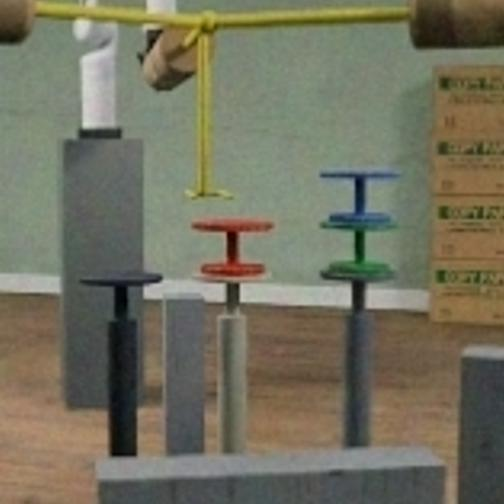

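>>> {"api": "move", "payload": {
  "arm1": {"joints":{"joint1_rad":0.0707,"joint2_rad":0.6305,"joint4_rad":1.6836,"joint6_rad":0.8275,"joint7_rad":1.5033}},
  "arm2": {"joints":{"joint1_rad":-0.4984,"joint2_rad":0.4769,"joint4_rad":1.9944,"joint6_rad":0.6703,"joint7_rad":1.0156}},
  "arm3": {"joints":{"joint1_rad":-0.2601,"joint2_rad":0.8394,"joint4_rad":1.1597,"joint6_rad":1.1425,"joint7_rad":1.1783}},
  "cameras": []
}}

>>> {"api": "move", "payload": {
  "arm1": {"joints":{"joint1_rad":0.0719,"joint2_rad":0.5866,"joint4_rad":1.7732,"joint6_rad":0.7818,"joint7_rad":1.5045}},
  "arm2": {"joints":{"joint1_rad":-0.5322,"joint2_rad":0.5104,"joint4_rad":1.9287,"joint6_rad":0.7025,"joint7_rad":0.9818}},
  "arm3": {"joints":{"joint1_rad":-0.2198,"joint2_rad":0.8558,"joint4_rad":1.1255,"joint6_rad":1.1603,"joint7_rad":1.2186}},
  "cameras": []
}}

>>> {"api": "move", "payload": {
  "arm1": {"joints":{"joint1_rad":0.0731,"joint2_rad":0.5445,"joint4_rad":1.8589,"joint6_rad":0.7382,"joint7_rad":1.5057}},
  "arm2": {"joints":{"joint1_rad":-0.5627,"joint2_rad":0.5451,"joint4_rad":1.8599,"joint6_rad":0.7366,"joint7_rad":0.9513}},
  "arm3": {"joints":{"joint1_rad":-0.1804,"joint2_rad":0.8748,"joint4_rad":1.0855,"joint6_rad":1.1813,"joint7_rad":1.2580}},
  "cameras": []
}}

>>> {"api": "move", "payload": {
  "arm1": {"joints":{"joint1_rad":0.0745,"joint2_rad":0.5033,"joint4_rad":1.9416,"joint6_rad":0.6967,"joint7_rad":1.5071}},
  "arm2": {"joints":{"joint1_rad":-0.5903,"joint2_rad":0.5809,"joint4_rad":1.7875,"joint6_rad":0.7732,"joint7_rad":0.9237}},
  "arm3": {"joints":{"joint1_rad":-0.1419,"joint2_rad":0.8968,"joint4_rad":1.0390,"joint6_rad":1.2058,"joint7_rad":1.2965}},
  "cameras": ["cam_high","cam_low"]
}}

Scene clock: 354.77 s.
Joint torques (N m): arm1=[-0.41 -21.92 -0.44 -5.52 0.44 0.5 0.21] | arm2=[1.23 -14.53 3.08 -5.53 0.54 -0.14 -0.29] | arm3=[-1.13 -25.87 -1.06 -10.32 -0.83 -1.13 0.2]
Motor temperatures (°C): arm1=[31 43 32 29 39 41 38] | arm2=[33 34 31 29 35 46 41] | arm3=[35 35 33 32 36 40 40]
Flange force (N): arm1=[-8.7 0.3 5.7] | arm2=[1.1 2.7 -1.1] | arm3=[0.8 -2.6 2.8]
move: arm1 done; arm2 done; arm3 done
Joint velocities: within noise
arm1.joint_positions: joint1_rad=+0.071 joint2_rad=+0.630 joint3_rad=+0.000 joint4_rad=+1.684 joint5_rad=+0.000 joint6_rad=+0.827 joint7_rad=+1.503 gripper_m=+0.016
arm1.joint_status: all done
arm1.hand: x=+1.0012 y=+0.0347 z=+0.8849 quat_wxyz=(-0.003, -0.999, +0.044, +0.001) (m; scene frame)
arm2.joint_positions: joint1_rad=-0.498 joint2_rad=+0.477 joint3_rad=+0.000 joint4_rad=+1.994 joint5_rad=+0.000 joint6_rad=+0.670 joint7_rad=+1.016 gripper_m=+0.016
arm2.joint_status: all done
arm2.hand: x=-0.4303 y=+1.0421 z=+0.8850 quat_wxyz=(-0.002, -0.541, -0.841, -0.006) (m; scene frame)
arm3.joint_positions: joint1_rad=-0.260 joint2_rad=+0.839 joint3_rad=+0.000 joint4_rad=+1.160 joint5_rad=+0.000 joint6_rad=+1.142 joint7_rad=+1.178 gripper_m=+0.016
arm3.joint_status: all done
arm3.hand: x=-0.5890 y=-0.7002 z=+0.8851 quat_wxyz=(+0.000, +0.464, -0.886, +0.000) (m; scene frame)
pictures: none
No camera images: "cameras" was empty.

Scene clock: 355.70 s.
Joint torques (N m): arm1=[-0.01 -20.67 -0.07 -5.1 0.73 0.47 0.34] | arm2=[1.68 -15.69 3.61 -6.52 0.75 -0.55 -0.4] | arm3=[-1.64 -26.65 -1.34 -10.91 -1.02 -1.53 0]
Motor temperatures (°C): arm1=[31 43 32 29 39 41 38] | arm2=[33 34 31 29 35 46 41] | arm3=[35 35 33 32 36 40 40]
Flange force (N): arm1=[-8.4 1.3 5.5] | arm2=[2.7 2.6 -0.8] | arm3=[0.9 -3.7 3.1]
move: arm1 done; arm2 done; arm3 done
Joint velocities: within noise
arm1.joint_positions: joint1_rad=+0.072 joint2_rad=+0.587 joint3_rad=+0.000 joint4_rad=+1.773 joint5_rad=+0.000 joint6_rad=+0.782 joint7_rad=+1.505 gripper_m=+0.016
arm1.joint_status: all done
arm1.hand: x=+1.0264 y=+0.0347 z=+0.8851 quat_wxyz=(-0.003, -0.999, +0.044, +0.001) (m; scene frame)
arm2.joint_positions: joint1_rad=-0.532 joint2_rad=+0.510 joint3_rad=+0.000 joint4_rad=+1.929 joint5_rad=+0.000 joint6_rad=+0.703 joint7_rad=+0.982 gripper_m=+0.016
arm2.joint_status: all done
arm2.hand: x=-0.4053 y=+1.0421 z=+0.8850 quat_wxyz=(-0.002, -0.541, -0.841, -0.006) (m; scene frame)
arm3.joint_positions: joint1_rad=-0.220 joint2_rad=+0.856 joint3_rad=+0.000 joint4_rad=+1.125 joint5_rad=+0.000 joint6_rad=+1.160 joint7_rad=+1.219 gripper_m=+0.016
arm3.joint_status: all done
arm3.hand: x=-0.5640 y=-0.7002 z=+0.8850 quat_wxyz=(+0.000, +0.464, -0.886, +0.000) (m; scene frame)
pictures: none
No camera images: "cameras" was empty.

Scene clock: 356.63 s.
Joint torques (N m): arm1=[0 -19.61 -0.18 -4.93 0.73 0.34 0.37] | arm2=[2.12 -16.52 3.92 -6.77 0.95 -0.52 -0.34] | arm3=[-1.82 -27.09 -1.54 -11.16 -1.15 -1.66 0]
Motor temperatures (°C): arm1=[31 43 32 29 39 41 38] | arm2=[33 34 31 29 35 46 41] | arm3=[35 35 33 32 36 40 40]
Flange force (N): arm1=[-7.9 1.4 5.5] | arm2=[3.4 3.2 -0.7] | arm3=[1.3 -4.0 3.1]
move: arm1 done; arm2 done; arm3 done
Joint velocities: within noise
arm1.joint_positions: joint1_rad=+0.073 joint2_rad=+0.544 joint3_rad=+0.000 joint4_rad=+1.859 joint5_rad=+0.000 joint6_rad=+0.738 joint7_rad=+1.506 gripper_m=+0.016
arm1.joint_status: all done
arm1.hand: x=+1.0513 y=+0.0347 z=+0.8851 quat_wxyz=(-0.003, -0.999, +0.044, +0.001) (m; scene frame)
arm2.joint_positions: joint1_rad=-0.563 joint2_rad=+0.545 joint3_rad=+0.000 joint4_rad=+1.860 joint5_rad=+0.000 joint6_rad=+0.737 joint7_rad=+0.951 gripper_m=+0.016
arm2.joint_status: all done
arm2.hand: x=-0.3804 y=+1.0420 z=+0.8849 quat_wxyz=(-0.002, -0.541, -0.841, -0.006) (m; scene frame)
arm3.joint_positions: joint1_rad=-0.180 joint2_rad=+0.875 joint3_rad=+0.000 joint4_rad=+1.085 joint5_rad=+0.000 joint6_rad=+1.181 joint7_rad=+1.258 gripper_m=+0.016
arm3.joint_status: all done
arm3.hand: x=-0.5390 y=-0.7002 z=+0.8850 quat_wxyz=(+0.000, +0.463, -0.886, +0.000) (m; scene frame)
pictures: none
No camera images: "cameras" was empty.

Scene clock: 357.57 s.
Joint torques (N m): arm1=[0.04 -18.78 -0.07 -5.46 0.8 -0.09 0.37] | arm2=[2.19 -17.4 4.21 -7.34 0.96 -0.64 -0.41] | arm3=[-1.57 -27.49 -1.29 -11.41 -1.02 -1.76 0.03]
Motor temperatures (°C): arm1=[31 43 32 29 39 41 38] | arm2=[33 34 31 29 35 45 41] | arm3=[35 35 33 32 36 40 40]
Flange force (N): arm1=[-6.0 1.6 5.7] | arm2=[4.2 2.4 -0.6] | arm3=[2.2 -3.7 3.1]
move: arm1 done; arm2 done; arm3 done
Joint velocities: within noise
arm1.joint_positions: joint1_rad=+0.075 joint2_rad=+0.503 joint3_rad=+0.000 joint4_rad=+1.942 joint5_rad=+0.000 joint6_rad=+0.697 joint7_rad=+1.507 gripper_m=+0.016
arm1.joint_status: all done
arm1.hand: x=+1.0762 y=+0.0347 z=+0.8852 quat_wxyz=(-0.003, -0.999, +0.044, +0.001) (m; scene frame)
arm2.joint_positions: joint1_rad=-0.590 joint2_rad=+0.581 joint3_rad=+0.000 joint4_rad=+1.787 joint5_rad=+0.000 joint6_rad=+0.773 joint7_rad=+0.924 gripper_m=+0.016
arm2.joint_status: all done
arm2.hand: x=-0.3555 y=+1.0420 z=+0.8850 quat_wxyz=(-0.001, -0.541, -0.841, -0.006) (m; scene frame)
arm3.joint_positions: joint1_rad=-0.142 joint2_rad=+0.897 joint3_rad=+0.000 joint4_rad=+1.039 joint5_rad=+0.000 joint6_rad=+1.206 joint7_rad=+1.297 gripper_m=+0.016
arm3.joint_status: all done
arm3.hand: x=-0.5140 y=-0.7002 z=+0.8850 quat_wxyz=(+0.000, +0.464, -0.886, +0.000) (m; scene frame)
pictures: cam_high, cam_low

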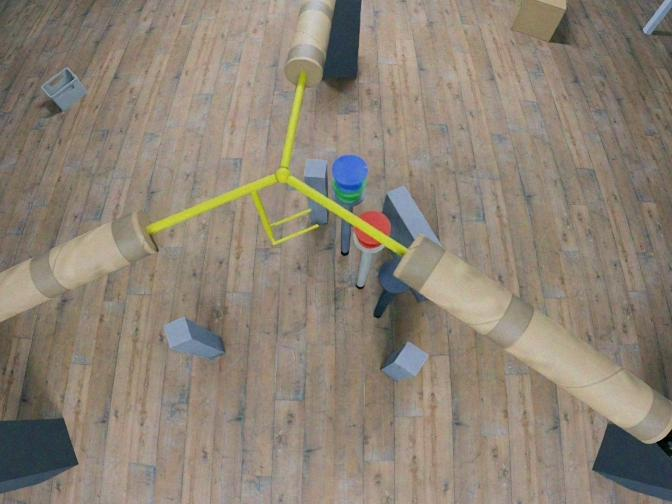

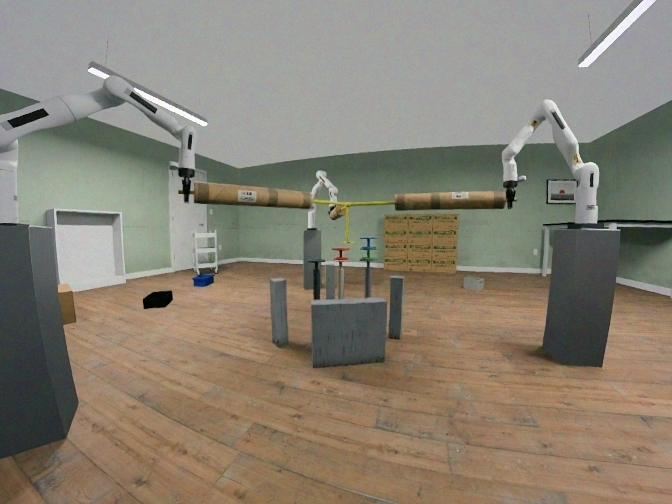

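>>> {"api": "move", "payload": {
  "arm1": {"joints":{"joint1_rad":0.0762,"joint2_rad":0.4627,"joint4_rad":2.0225,"joint6_rad":0.6564,"joint7_rad":1.5088}},
  "arm2": {"joints":{"joint1_rad":-0.6156,"joint2_rad":0.6182,"joint4_rad":1.7115,"joint6_rad":0.8119,"joint7_rad":0.8984}},
  "arm3": {"joints":{"joint1_rad":-0.1046,"joint2_rad":0.9221,"joint4_rad":0.9852,"joint6_rad":1.2343,"joint7_rad":1.3338}},
  "cameras": []
}}

>>> {"api": "move", "payload": {
  "arm1": {"joints":{"joint1_rad":0.0780,"joint2_rad":0.4227,"joint4_rad":2.1010,"joint6_rad":0.6179,"joint7_rad":1.5106}},
  "arm2": {"joints":{"joint1_rad":-0.6387,"joint2_rad":0.6571,"joint4_rad":1.6315,"joint6_rad":0.8530,"joint7_rad":0.8753}},
  "arm3": {"joints":{"joint1_rad":-0.0682,"joint2_rad":0.9504,"joint4_rad":0.9248,"joint6_rad":1.2664,"joint7_rad":1.3702}},
  "cameras": []
}}

>>> {"api": "move", "payload": {
  "arm1": {"joints":{"joint1_rad":0.0771,"joint2_rad":0.3833,"joint4_rad":2.1767,"joint6_rad":0.5816,"joint7_rad":1.5097}},
  "arm2": {"joints":{"joint1_rad":-0.6577,"joint2_rad":0.6980,"joint4_rad":1.5471,"joint6_rad":0.8965,"joint7_rad":0.8563}},
  "arm3": {"joints":{"joint1_rad":-0.0332,"joint2_rad":0.9807,"joint4_rad":0.8598,"joint6_rad":1.3011,"joint7_rad":1.4052}},
  "cameras": []
}}

>>> {"api": "move", "payload": {
  "arm1": {"joints":{"joint1_rad":0.0759,"joint2_rad":0.3445,"joint4_rad":2.2499,"joint6_rad":0.5472,"joint7_rad":1.5085}},
  "arm2": {"joints":{"joint1_rad":-0.6747,"joint2_rad":0.7405,"joint4_rad":1.4582,"joint6_rad":0.9429,"joint7_rad":0.8393}},
  "arm3": {"joints":{"joint1_rad":0.0012,"joint2_rad":1.0136,"joint4_rad":0.7887,"joint6_rad":1.3393,"joint7_rad":1.4396}},
  "cameras": ["cam_high","cam_low"]
}}

>>> {"api": "zoom_image", "payload": {
  "camera": "cam_high",
  "region": [250, 140, 450, 290]
}}

>>> {"api": "zoom_image", "payload": {
  "camera": "cam_low",
  "region": [300, 190, 440, 295]
}}

Scene clock: 395.13 s.
Joint torques (N m): arm1=[0.29 -17.77 0.15 -5.25 0.88 -0.18 0.37] | arm2=[2.64 -18.39 4.52 -7.8 1.13 -0.73 -0.42] | arm3=[-2.04 -27.92 -1.57 -11.42 -1.17 -1.77 0.01]
Motor temperatures (°C): arm1=[31 42 32 29 39 41 38] | arm2=[33 34 31 29 35 45 41] | arm3=[35 36 33 32 36 40 40]
Flange force (N): arm1=[-5.8 2.2 5.9] | arm2=[5.0 2.6 -0.4] | arm3=[1.7 -4.2 3.0]
move: arm1 done; arm2 done; arm3 done
Joint velocities: within noise
arm1.joint_positions: joint1_rad=+0.076 joint2_rad=+0.463 joint3_rad=+0.000 joint4_rad=+2.022 joint5_rad=+0.000 joint6_rad=+0.656 joint7_rad=+1.509 gripper_m=+0.016
arm1.joint_status: all done
arm1.hand: x=+1.1013 y=+0.0347 z=+0.8851 quat_wxyz=(-0.003, -0.999, +0.044, +0.001) (m; scene frame)
arm2.joint_positions: joint1_rad=-0.616 joint2_rad=+0.618 joint3_rad=+0.000 joint4_rad=+1.711 joint5_rad=+0.000 joint6_rad=+0.812 joint7_rad=+0.898 gripper_m=+0.016
arm2.joint_status: all done
arm2.hand: x=-0.3304 y=+1.0420 z=+0.8850 quat_wxyz=(-0.001, -0.541, -0.841, -0.006) (m; scene frame)
arm3.joint_positions: joint1_rad=-0.105 joint2_rad=+0.922 joint3_rad=+0.000 joint4_rad=+0.985 joint5_rad=+0.000 joint6_rad=+1.234 joint7_rad=+1.334 gripper_m=+0.016
arm3.joint_status: all done
arm3.hand: x=-0.4890 y=-0.7000 z=+0.8851 quat_wxyz=(+0.000, +0.464, -0.886, +0.000) (m; scene frame)
pictures: none
No camera images: "cameras" was empty.

Scene clock: 396.03 s.
Joint torques (N m): arm1=[0.6 -16.7 0.43 -4.94 1.05 -0.25 0.36] | arm2=[2.36 -19.33 4.2 -8.26 0.96 -0.77 -0.48] | arm3=[-2.4 -28.25 -1.6 -10.83 -1.3 -1.27 0.09]
Motor temperatures (°C): arm1=[31 42 32 29 39 41 38] | arm2=[33 34 31 29 35 45 41] | arm3=[35 36 33 32 36 40 40]
Flange force (N): arm1=[-5.8 3.1 5.9] | arm2=[5.1 1.3 -0.2] | arm3=[-0.2 -4.2 3.1]
move: arm1 done; arm2 done; arm3 done
Joint velocities: within noise
arm1.joint_positions: joint1_rad=+0.078 joint2_rad=+0.423 joint3_rad=+0.000 joint4_rad=+2.101 joint5_rad=+0.000 joint6_rad=+0.618 joint7_rad=+1.511 gripper_m=+0.016
arm1.joint_status: all done
arm1.hand: x=+1.1263 y=+0.0347 z=+0.8851 quat_wxyz=(-0.003, -0.999, +0.044, +0.000) (m; scene frame)
arm2.joint_positions: joint1_rad=-0.639 joint2_rad=+0.657 joint3_rad=+0.000 joint4_rad=+1.632 joint5_rad=+0.000 joint6_rad=+0.853 joint7_rad=+0.875 gripper_m=+0.016
arm2.joint_status: all done
arm2.hand: x=-0.3054 y=+1.0421 z=+0.8850 quat_wxyz=(-0.001, -0.541, -0.841, -0.006) (m; scene frame)
arm3.joint_positions: joint1_rad=-0.068 joint2_rad=+0.950 joint3_rad=+0.000 joint4_rad=+0.925 joint5_rad=+0.000 joint6_rad=+1.266 joint7_rad=+1.370 gripper_m=+0.016
arm3.joint_status: all done
arm3.hand: x=-0.4640 y=-0.7002 z=+0.8851 quat_wxyz=(+0.000, +0.464, -0.886, +0.000) (m; scene frame)
pictures: none
No camera images: "cameras" was empty.

Scene clock: 396.97 s.
Joint torques (N m): arm1=[0.31 -15.4 0.07 -4.47 1.03 -0.08 0.46] | arm2=[3.47 -20.24 5.2 -8.59 1.47 -0.75 -0.46] | arm3=[-2.82 -28.9 -2.06 -11.57 -1.6 -1.79 0.13]
Motor temperatures (°C): arm1=[31 42 32 29 39 41 38] | arm2=[33 34 31 29 35 45 41] | arm3=[35 36 33 32 36 40 40]
Flange force (N): arm1=[-5.6 2.7 6.1] | arm2=[6.8 2.5 0.0] | arm3=[1.6 -5.0 3.0]
move: arm1 done; arm2 done; arm3 done
Joint velocities: within noise
arm1.joint_positions: joint1_rad=+0.077 joint2_rad=+0.383 joint3_rad=+0.000 joint4_rad=+2.177 joint5_rad=+0.000 joint6_rad=+0.582 joint7_rad=+1.510 gripper_m=+0.016
arm1.joint_status: all done
arm1.hand: x=+1.1510 y=+0.0337 z=+0.8851 quat_wxyz=(-0.003, -0.999, +0.044, +0.000) (m; scene frame)
arm2.joint_positions: joint1_rad=-0.658 joint2_rad=+0.698 joint3_rad=+0.000 joint4_rad=+1.547 joint5_rad=+0.000 joint6_rad=+0.897 joint7_rad=+0.856 gripper_m=+0.016
arm2.joint_status: all done
arm2.hand: x=-0.2809 y=+1.0411 z=+0.8849 quat_wxyz=(-0.001, -0.541, -0.841, -0.006) (m; scene frame)
arm3.joint_positions: joint1_rad=-0.033 joint2_rad=+0.981 joint3_rad=+0.000 joint4_rad=+0.860 joint5_rad=+0.000 joint6_rad=+1.301 joint7_rad=+1.405 gripper_m=+0.016
arm3.joint_status: all done
arm3.hand: x=-0.4395 y=-0.7009 z=+0.8851 quat_wxyz=(+0.000, +0.464, -0.886, +0.000) (m; scene frame)
pictures: none
No camera images: "cameras" was empty.

Scene clock: 397.90 s.
Joint torques (N m): arm1=[0.57 -14.3 0.46 -4.9 1.24 -0.33 0.52] | arm2=[2.83 -21.35 4.44 -9.26 0.99 -1.07 -0.59] | arm3=[-2.33 -29.35 -1.69 -10.83 -1.39 -1.13 0.18]
Motor temperatures (°C): arm1=[31 42 32 29 39 41 38] | arm2=[33 34 31 29 35 45 41] | arm3=[35 36 33 32 36 40 40]
Flange force (N): arm1=[-3.6 3.9 6.2] | arm2=[6.3 0.6 0.0] | arm3=[-1.3 -3.8 3.3]
move: arm1 done; arm2 done; arm3 done
Joint velocities: within noise
arm1.joint_positions: joint1_rad=+0.076 joint2_rad=+0.345 joint3_rad=+0.000 joint4_rad=+2.250 joint5_rad=+0.000 joint6_rad=+0.547 joint7_rad=+1.508 gripper_m=+0.016
arm1.joint_status: all done
arm1.hand: x=+1.1753 y=+0.0326 z=+0.8851 quat_wxyz=(-0.003, -0.999, +0.044, +0.000) (m; scene frame)
arm2.joint_positions: joint1_rad=-0.675 joint2_rad=+0.741 joint3_rad=+0.000 joint4_rad=+1.458 joint5_rad=+0.000 joint6_rad=+0.943 joint7_rad=+0.839 gripper_m=+0.016
arm2.joint_status: all done
arm2.hand: x=-0.2565 y=+1.0401 z=+0.8850 quat_wxyz=(-0.001, -0.541, -0.841, -0.006) (m; scene frame)
arm3.joint_positions: joint1_rad=+0.001 joint2_rad=+1.014 joint3_rad=+0.000 joint4_rad=+0.789 joint5_rad=+0.000 joint6_rad=+1.339 joint7_rad=+1.440 gripper_m=+0.016
arm3.joint_status: all done
arm3.hand: x=-0.4150 y=-0.7023 z=+0.8851 quat_wxyz=(+0.000, +0.464, -0.886, +0.000) (m; scene frame)
pictures: cam_high, cam_low

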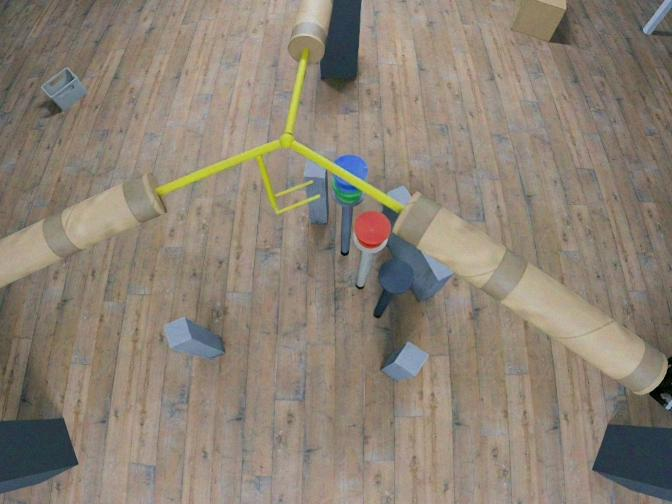

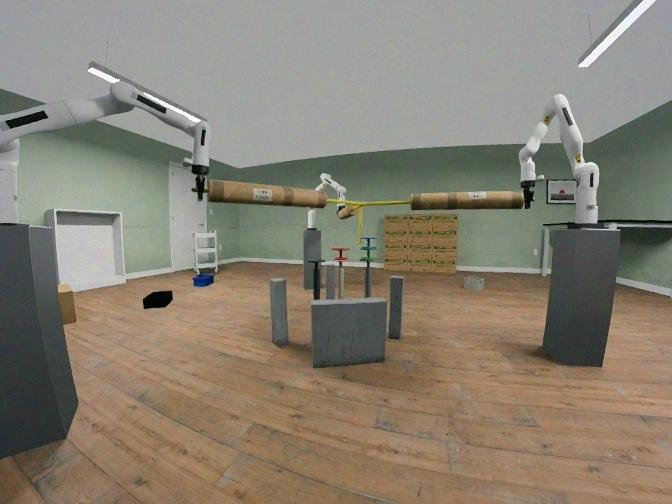

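Scaled by 2.520 from the camera's 672x504 image, which has a finer 960x720 frame.

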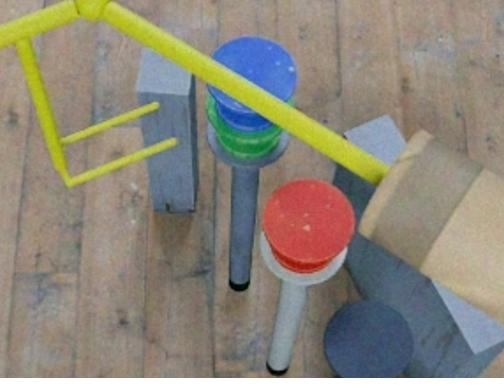

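Scaled by 3.600 from the camera's 672x504 image, which has a finer 960x720 frame.

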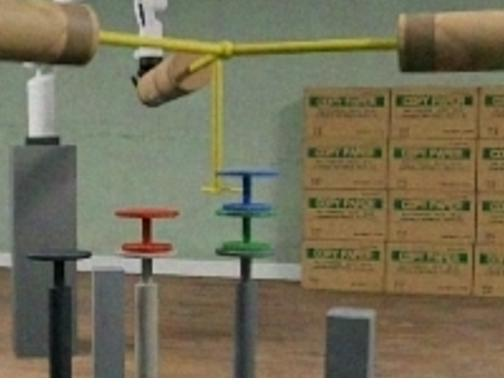

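>>> {"api": "zoom_image", "payload": {
  "camera": "cam_low",
  "region": [346, 225, 386, 255]
}}

>>> {"api": "zoom_image", "payload": {
  "camera": "cam_high",
  "region": [320, 145, 384, 193]
}}

>>> {"api": "zoom_image", "payload": {
  "camera": "cam_high",
  "region": [260, 170, 324, 218]
}}

Scaled by 12.600 from the camera's 672x504 image, which has a finer 960x720 frame.

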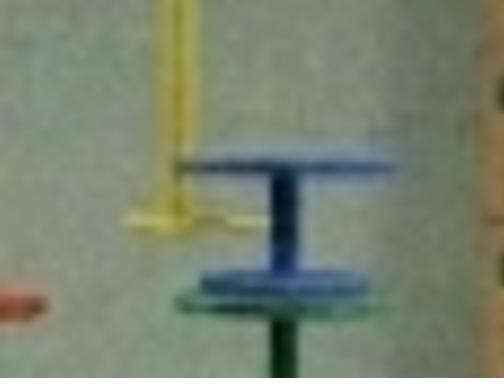

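Scaled by 7.875 from the camera's 672x504 image, which has a finer 960x720 frame.

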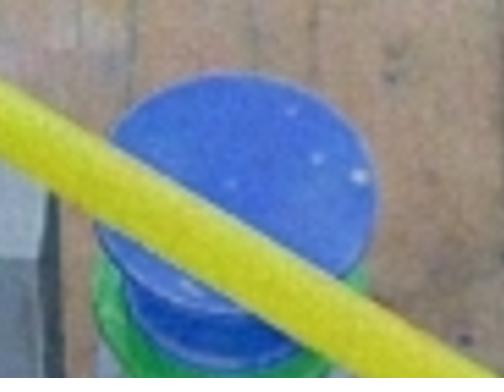

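Scaled by 7.875 from the camera's 672x504 image, which has a finer 960x720 frame.

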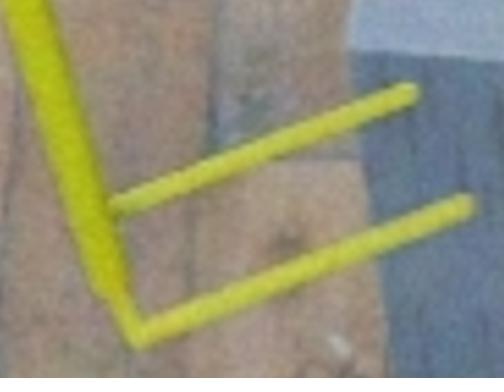

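>>> {"api": "move", "payload": {
  "arm1": {"joints":{"joint1_rad":-0.0146,"joint2_rad":0.3221,"joint4_rad":2.2922,"joint6_rad":0.5273,"joint7_rad":1.4180}},
  "arm2": {"joints":{"joint1_rad":-0.6398,"joint2_rad":0.7867,"joint4_rad":1.3598,"joint6_rad":0.9951,"joint7_rad":0.8742}},
  "arm3": {"joints":{"joint1_rad":0.0371,"joint2_rad":0.9619,"joint4_rad":0.9001,"joint6_rad":1.2796,"joint7_rad":1.4755}},
  "cameras": []
}}

>>> {"api": "move", "payload": {
  "arm1": {"joints":{"joint1_rad":-0.1128,"joint2_rad":0.3039,"joint4_rad":2.3263,"joint6_rad":0.5114,"joint7_rad":1.3198}},
  "arm2": {"joints":{"joint1_rad":-0.6076,"joint2_rad":0.8365,"joint4_rad":1.2528,"joint6_rad":1.0522,"joint7_rad":0.9065}},
  "arm3": {"joints":{"joint1_rad":0.0750,"joint2_rad":0.9175,"joint4_rad":0.9950,"joint6_rad":1.2291,"joint7_rad":1.5134}},
  "cameras": ["cam_high","cam_low"]
}}

>>> {"api": "zoom_image", "payload": {
  "camera": "cam_high",
  "region": [290, 140, 390, 215]
}}

>>> {"api": "zoom_image", "payload": {
  "camera": "cam_low",
  "region": [346, 225, 386, 255]
}}

Scene clock: 463.97 s.
Joint torques (N m): arm1=[0.77 -13.59 0.68 -3.87 1.49 0 0.55] | arm2=[3.15 -22.24 4.64 -9.66 1 -1.05 -0.71] | arm3=[-2.88 -28.47 -2.22 -10.35 -1.76 -0.9 0.09]
Motor temperatures (°C): arm1=[31 42 32 29 39 41 38] | arm2=[33 35 31 29 35 45 41] | arm3=[35 36 33 32 36 40 40]
Flange force (N): arm1=[-5.1 5.3 6.3] | arm2=[7.3 0.3 0.1] | arm3=[-2.1 -4.8 3.3]
move: arm1 done; arm2 done; arm3 done
Joint velocities: within noise
arm1.joint_positions: joint1_rad=-0.015 joint2_rad=+0.322 joint3_rad=+0.000 joint4_rad=+2.292 joint5_rad=+0.000 joint6_rad=+0.527 joint7_rad=+1.418 gripper_m=+0.016
arm1.joint_status: all done
arm1.hand: x=+1.1879 y=+0.0059 z=+0.8851 quat_wxyz=(-0.003, -0.999, +0.044, +0.000) (m; scene frame)
arm2.joint_positions: joint1_rad=-0.640 joint2_rad=+0.787 joint3_rad=+0.000 joint4_rad=+1.360 joint5_rad=+0.000 joint6_rad=+0.995 joint7_rad=+0.874 gripper_m=+0.016
arm2.joint_status: all done
arm2.hand: x=-0.2440 y=+1.0132 z=+0.8849 quat_wxyz=(-0.001, -0.541, -0.841, -0.006) (m; scene frame)
arm3.joint_positions: joint1_rad=+0.037 joint2_rad=+0.962 joint3_rad=+0.000 joint4_rad=+0.900 joint5_rad=+0.000 joint6_rad=+1.280 joint7_rad=+1.475 gripper_m=+0.016
arm3.joint_status: all done
arm3.hand: x=-0.4027 y=-0.7290 z=+0.8851 quat_wxyz=(+0.000, +0.464, -0.886, +0.000) (m; scene frame)
pictures: none
No camera images: "cameras" was empty.

Scene clock: 464.97 s.
Joint torques (N m): arm1=[0.75 -13.02 0.65 -3.51 1.65 0.15 0.62] | arm2=[2.8 -23.26 4.3 -9.95 0.94 -1.16 -0.75] | arm3=[-2.73 -27.8 -2.29 -9.81 -1.78 -0.61 -0.02]
Motor temperatures (°C): arm1=[31 42 32 29 39 41 38] | arm2=[33 35 31 29 35 45 41] | arm3=[35 36 33 32 36 40 40]
Flange force (N): arm1=[-4.8 6.2 6.7] | arm2=[6.9 -0.2 0.1] | arm3=[-3.2 -4.9 3.5]
move: arm1 done; arm2 done; arm3 done
Joint velocities: within noise
arm1.joint_positions: joint1_rad=-0.113 joint2_rad=+0.304 joint3_rad=+0.000 joint4_rad=+2.326 joint5_rad=+0.000 joint6_rad=+0.511 joint7_rad=+1.320 gripper_m=+0.016
arm1.joint_status: all done
arm1.hand: x=+1.2001 y=-0.0209 z=+0.8851 quat_wxyz=(-0.003, -0.999, +0.044, +0.000) (m; scene frame)
arm2.joint_positions: joint1_rad=-0.608 joint2_rad=+0.836 joint3_rad=+0.000 joint4_rad=+1.253 joint5_rad=+0.000 joint6_rad=+1.052 joint7_rad=+0.907 gripper_m=+0.016
arm2.joint_status: all done
arm2.hand: x=-0.2317 y=+0.9865 z=+0.8850 quat_wxyz=(-0.001, -0.541, -0.841, -0.006) (m; scene frame)
arm3.joint_positions: joint1_rad=+0.075 joint2_rad=+0.918 joint3_rad=+0.000 joint4_rad=+0.995 joint5_rad=+0.000 joint6_rad=+1.229 joint7_rad=+1.513 gripper_m=+0.016
arm3.joint_status: all done
arm3.hand: x=-0.3904 y=-0.7558 z=+0.8851 quat_wxyz=(+0.000, +0.464, -0.886, +0.000) (m; scene frame)
pictures: cam_high, cam_low

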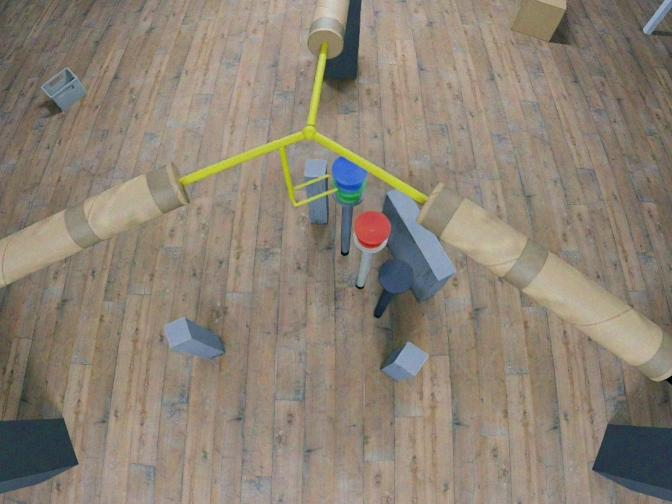

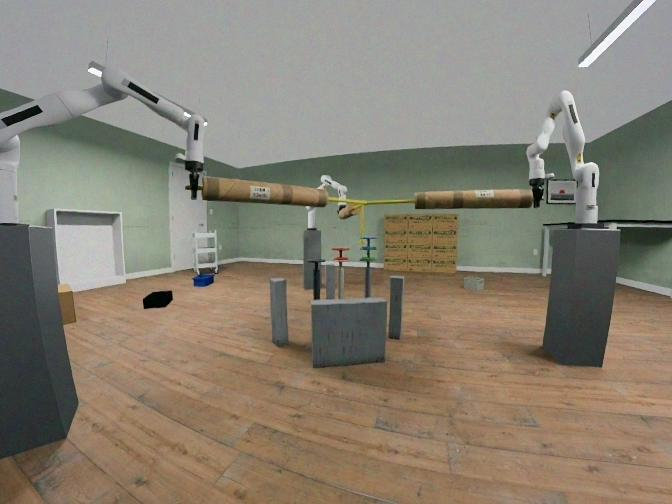

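Scaled by 5.040 from the camera's 672x504 image, which has a finer 960x720 frame.

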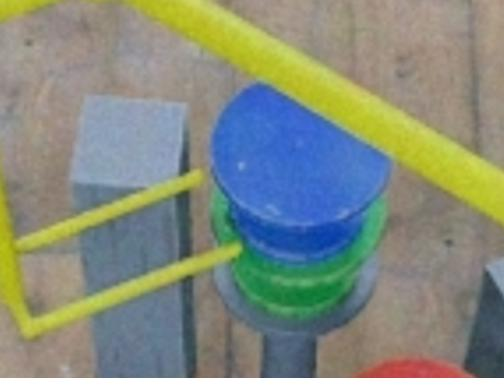

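Scaled by 12.600 from the camera's 672x504 image, which has a finer 960x720 frame.

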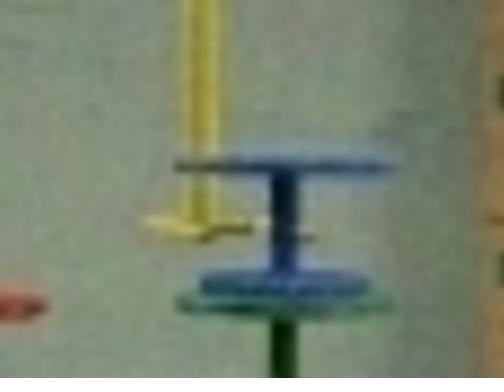

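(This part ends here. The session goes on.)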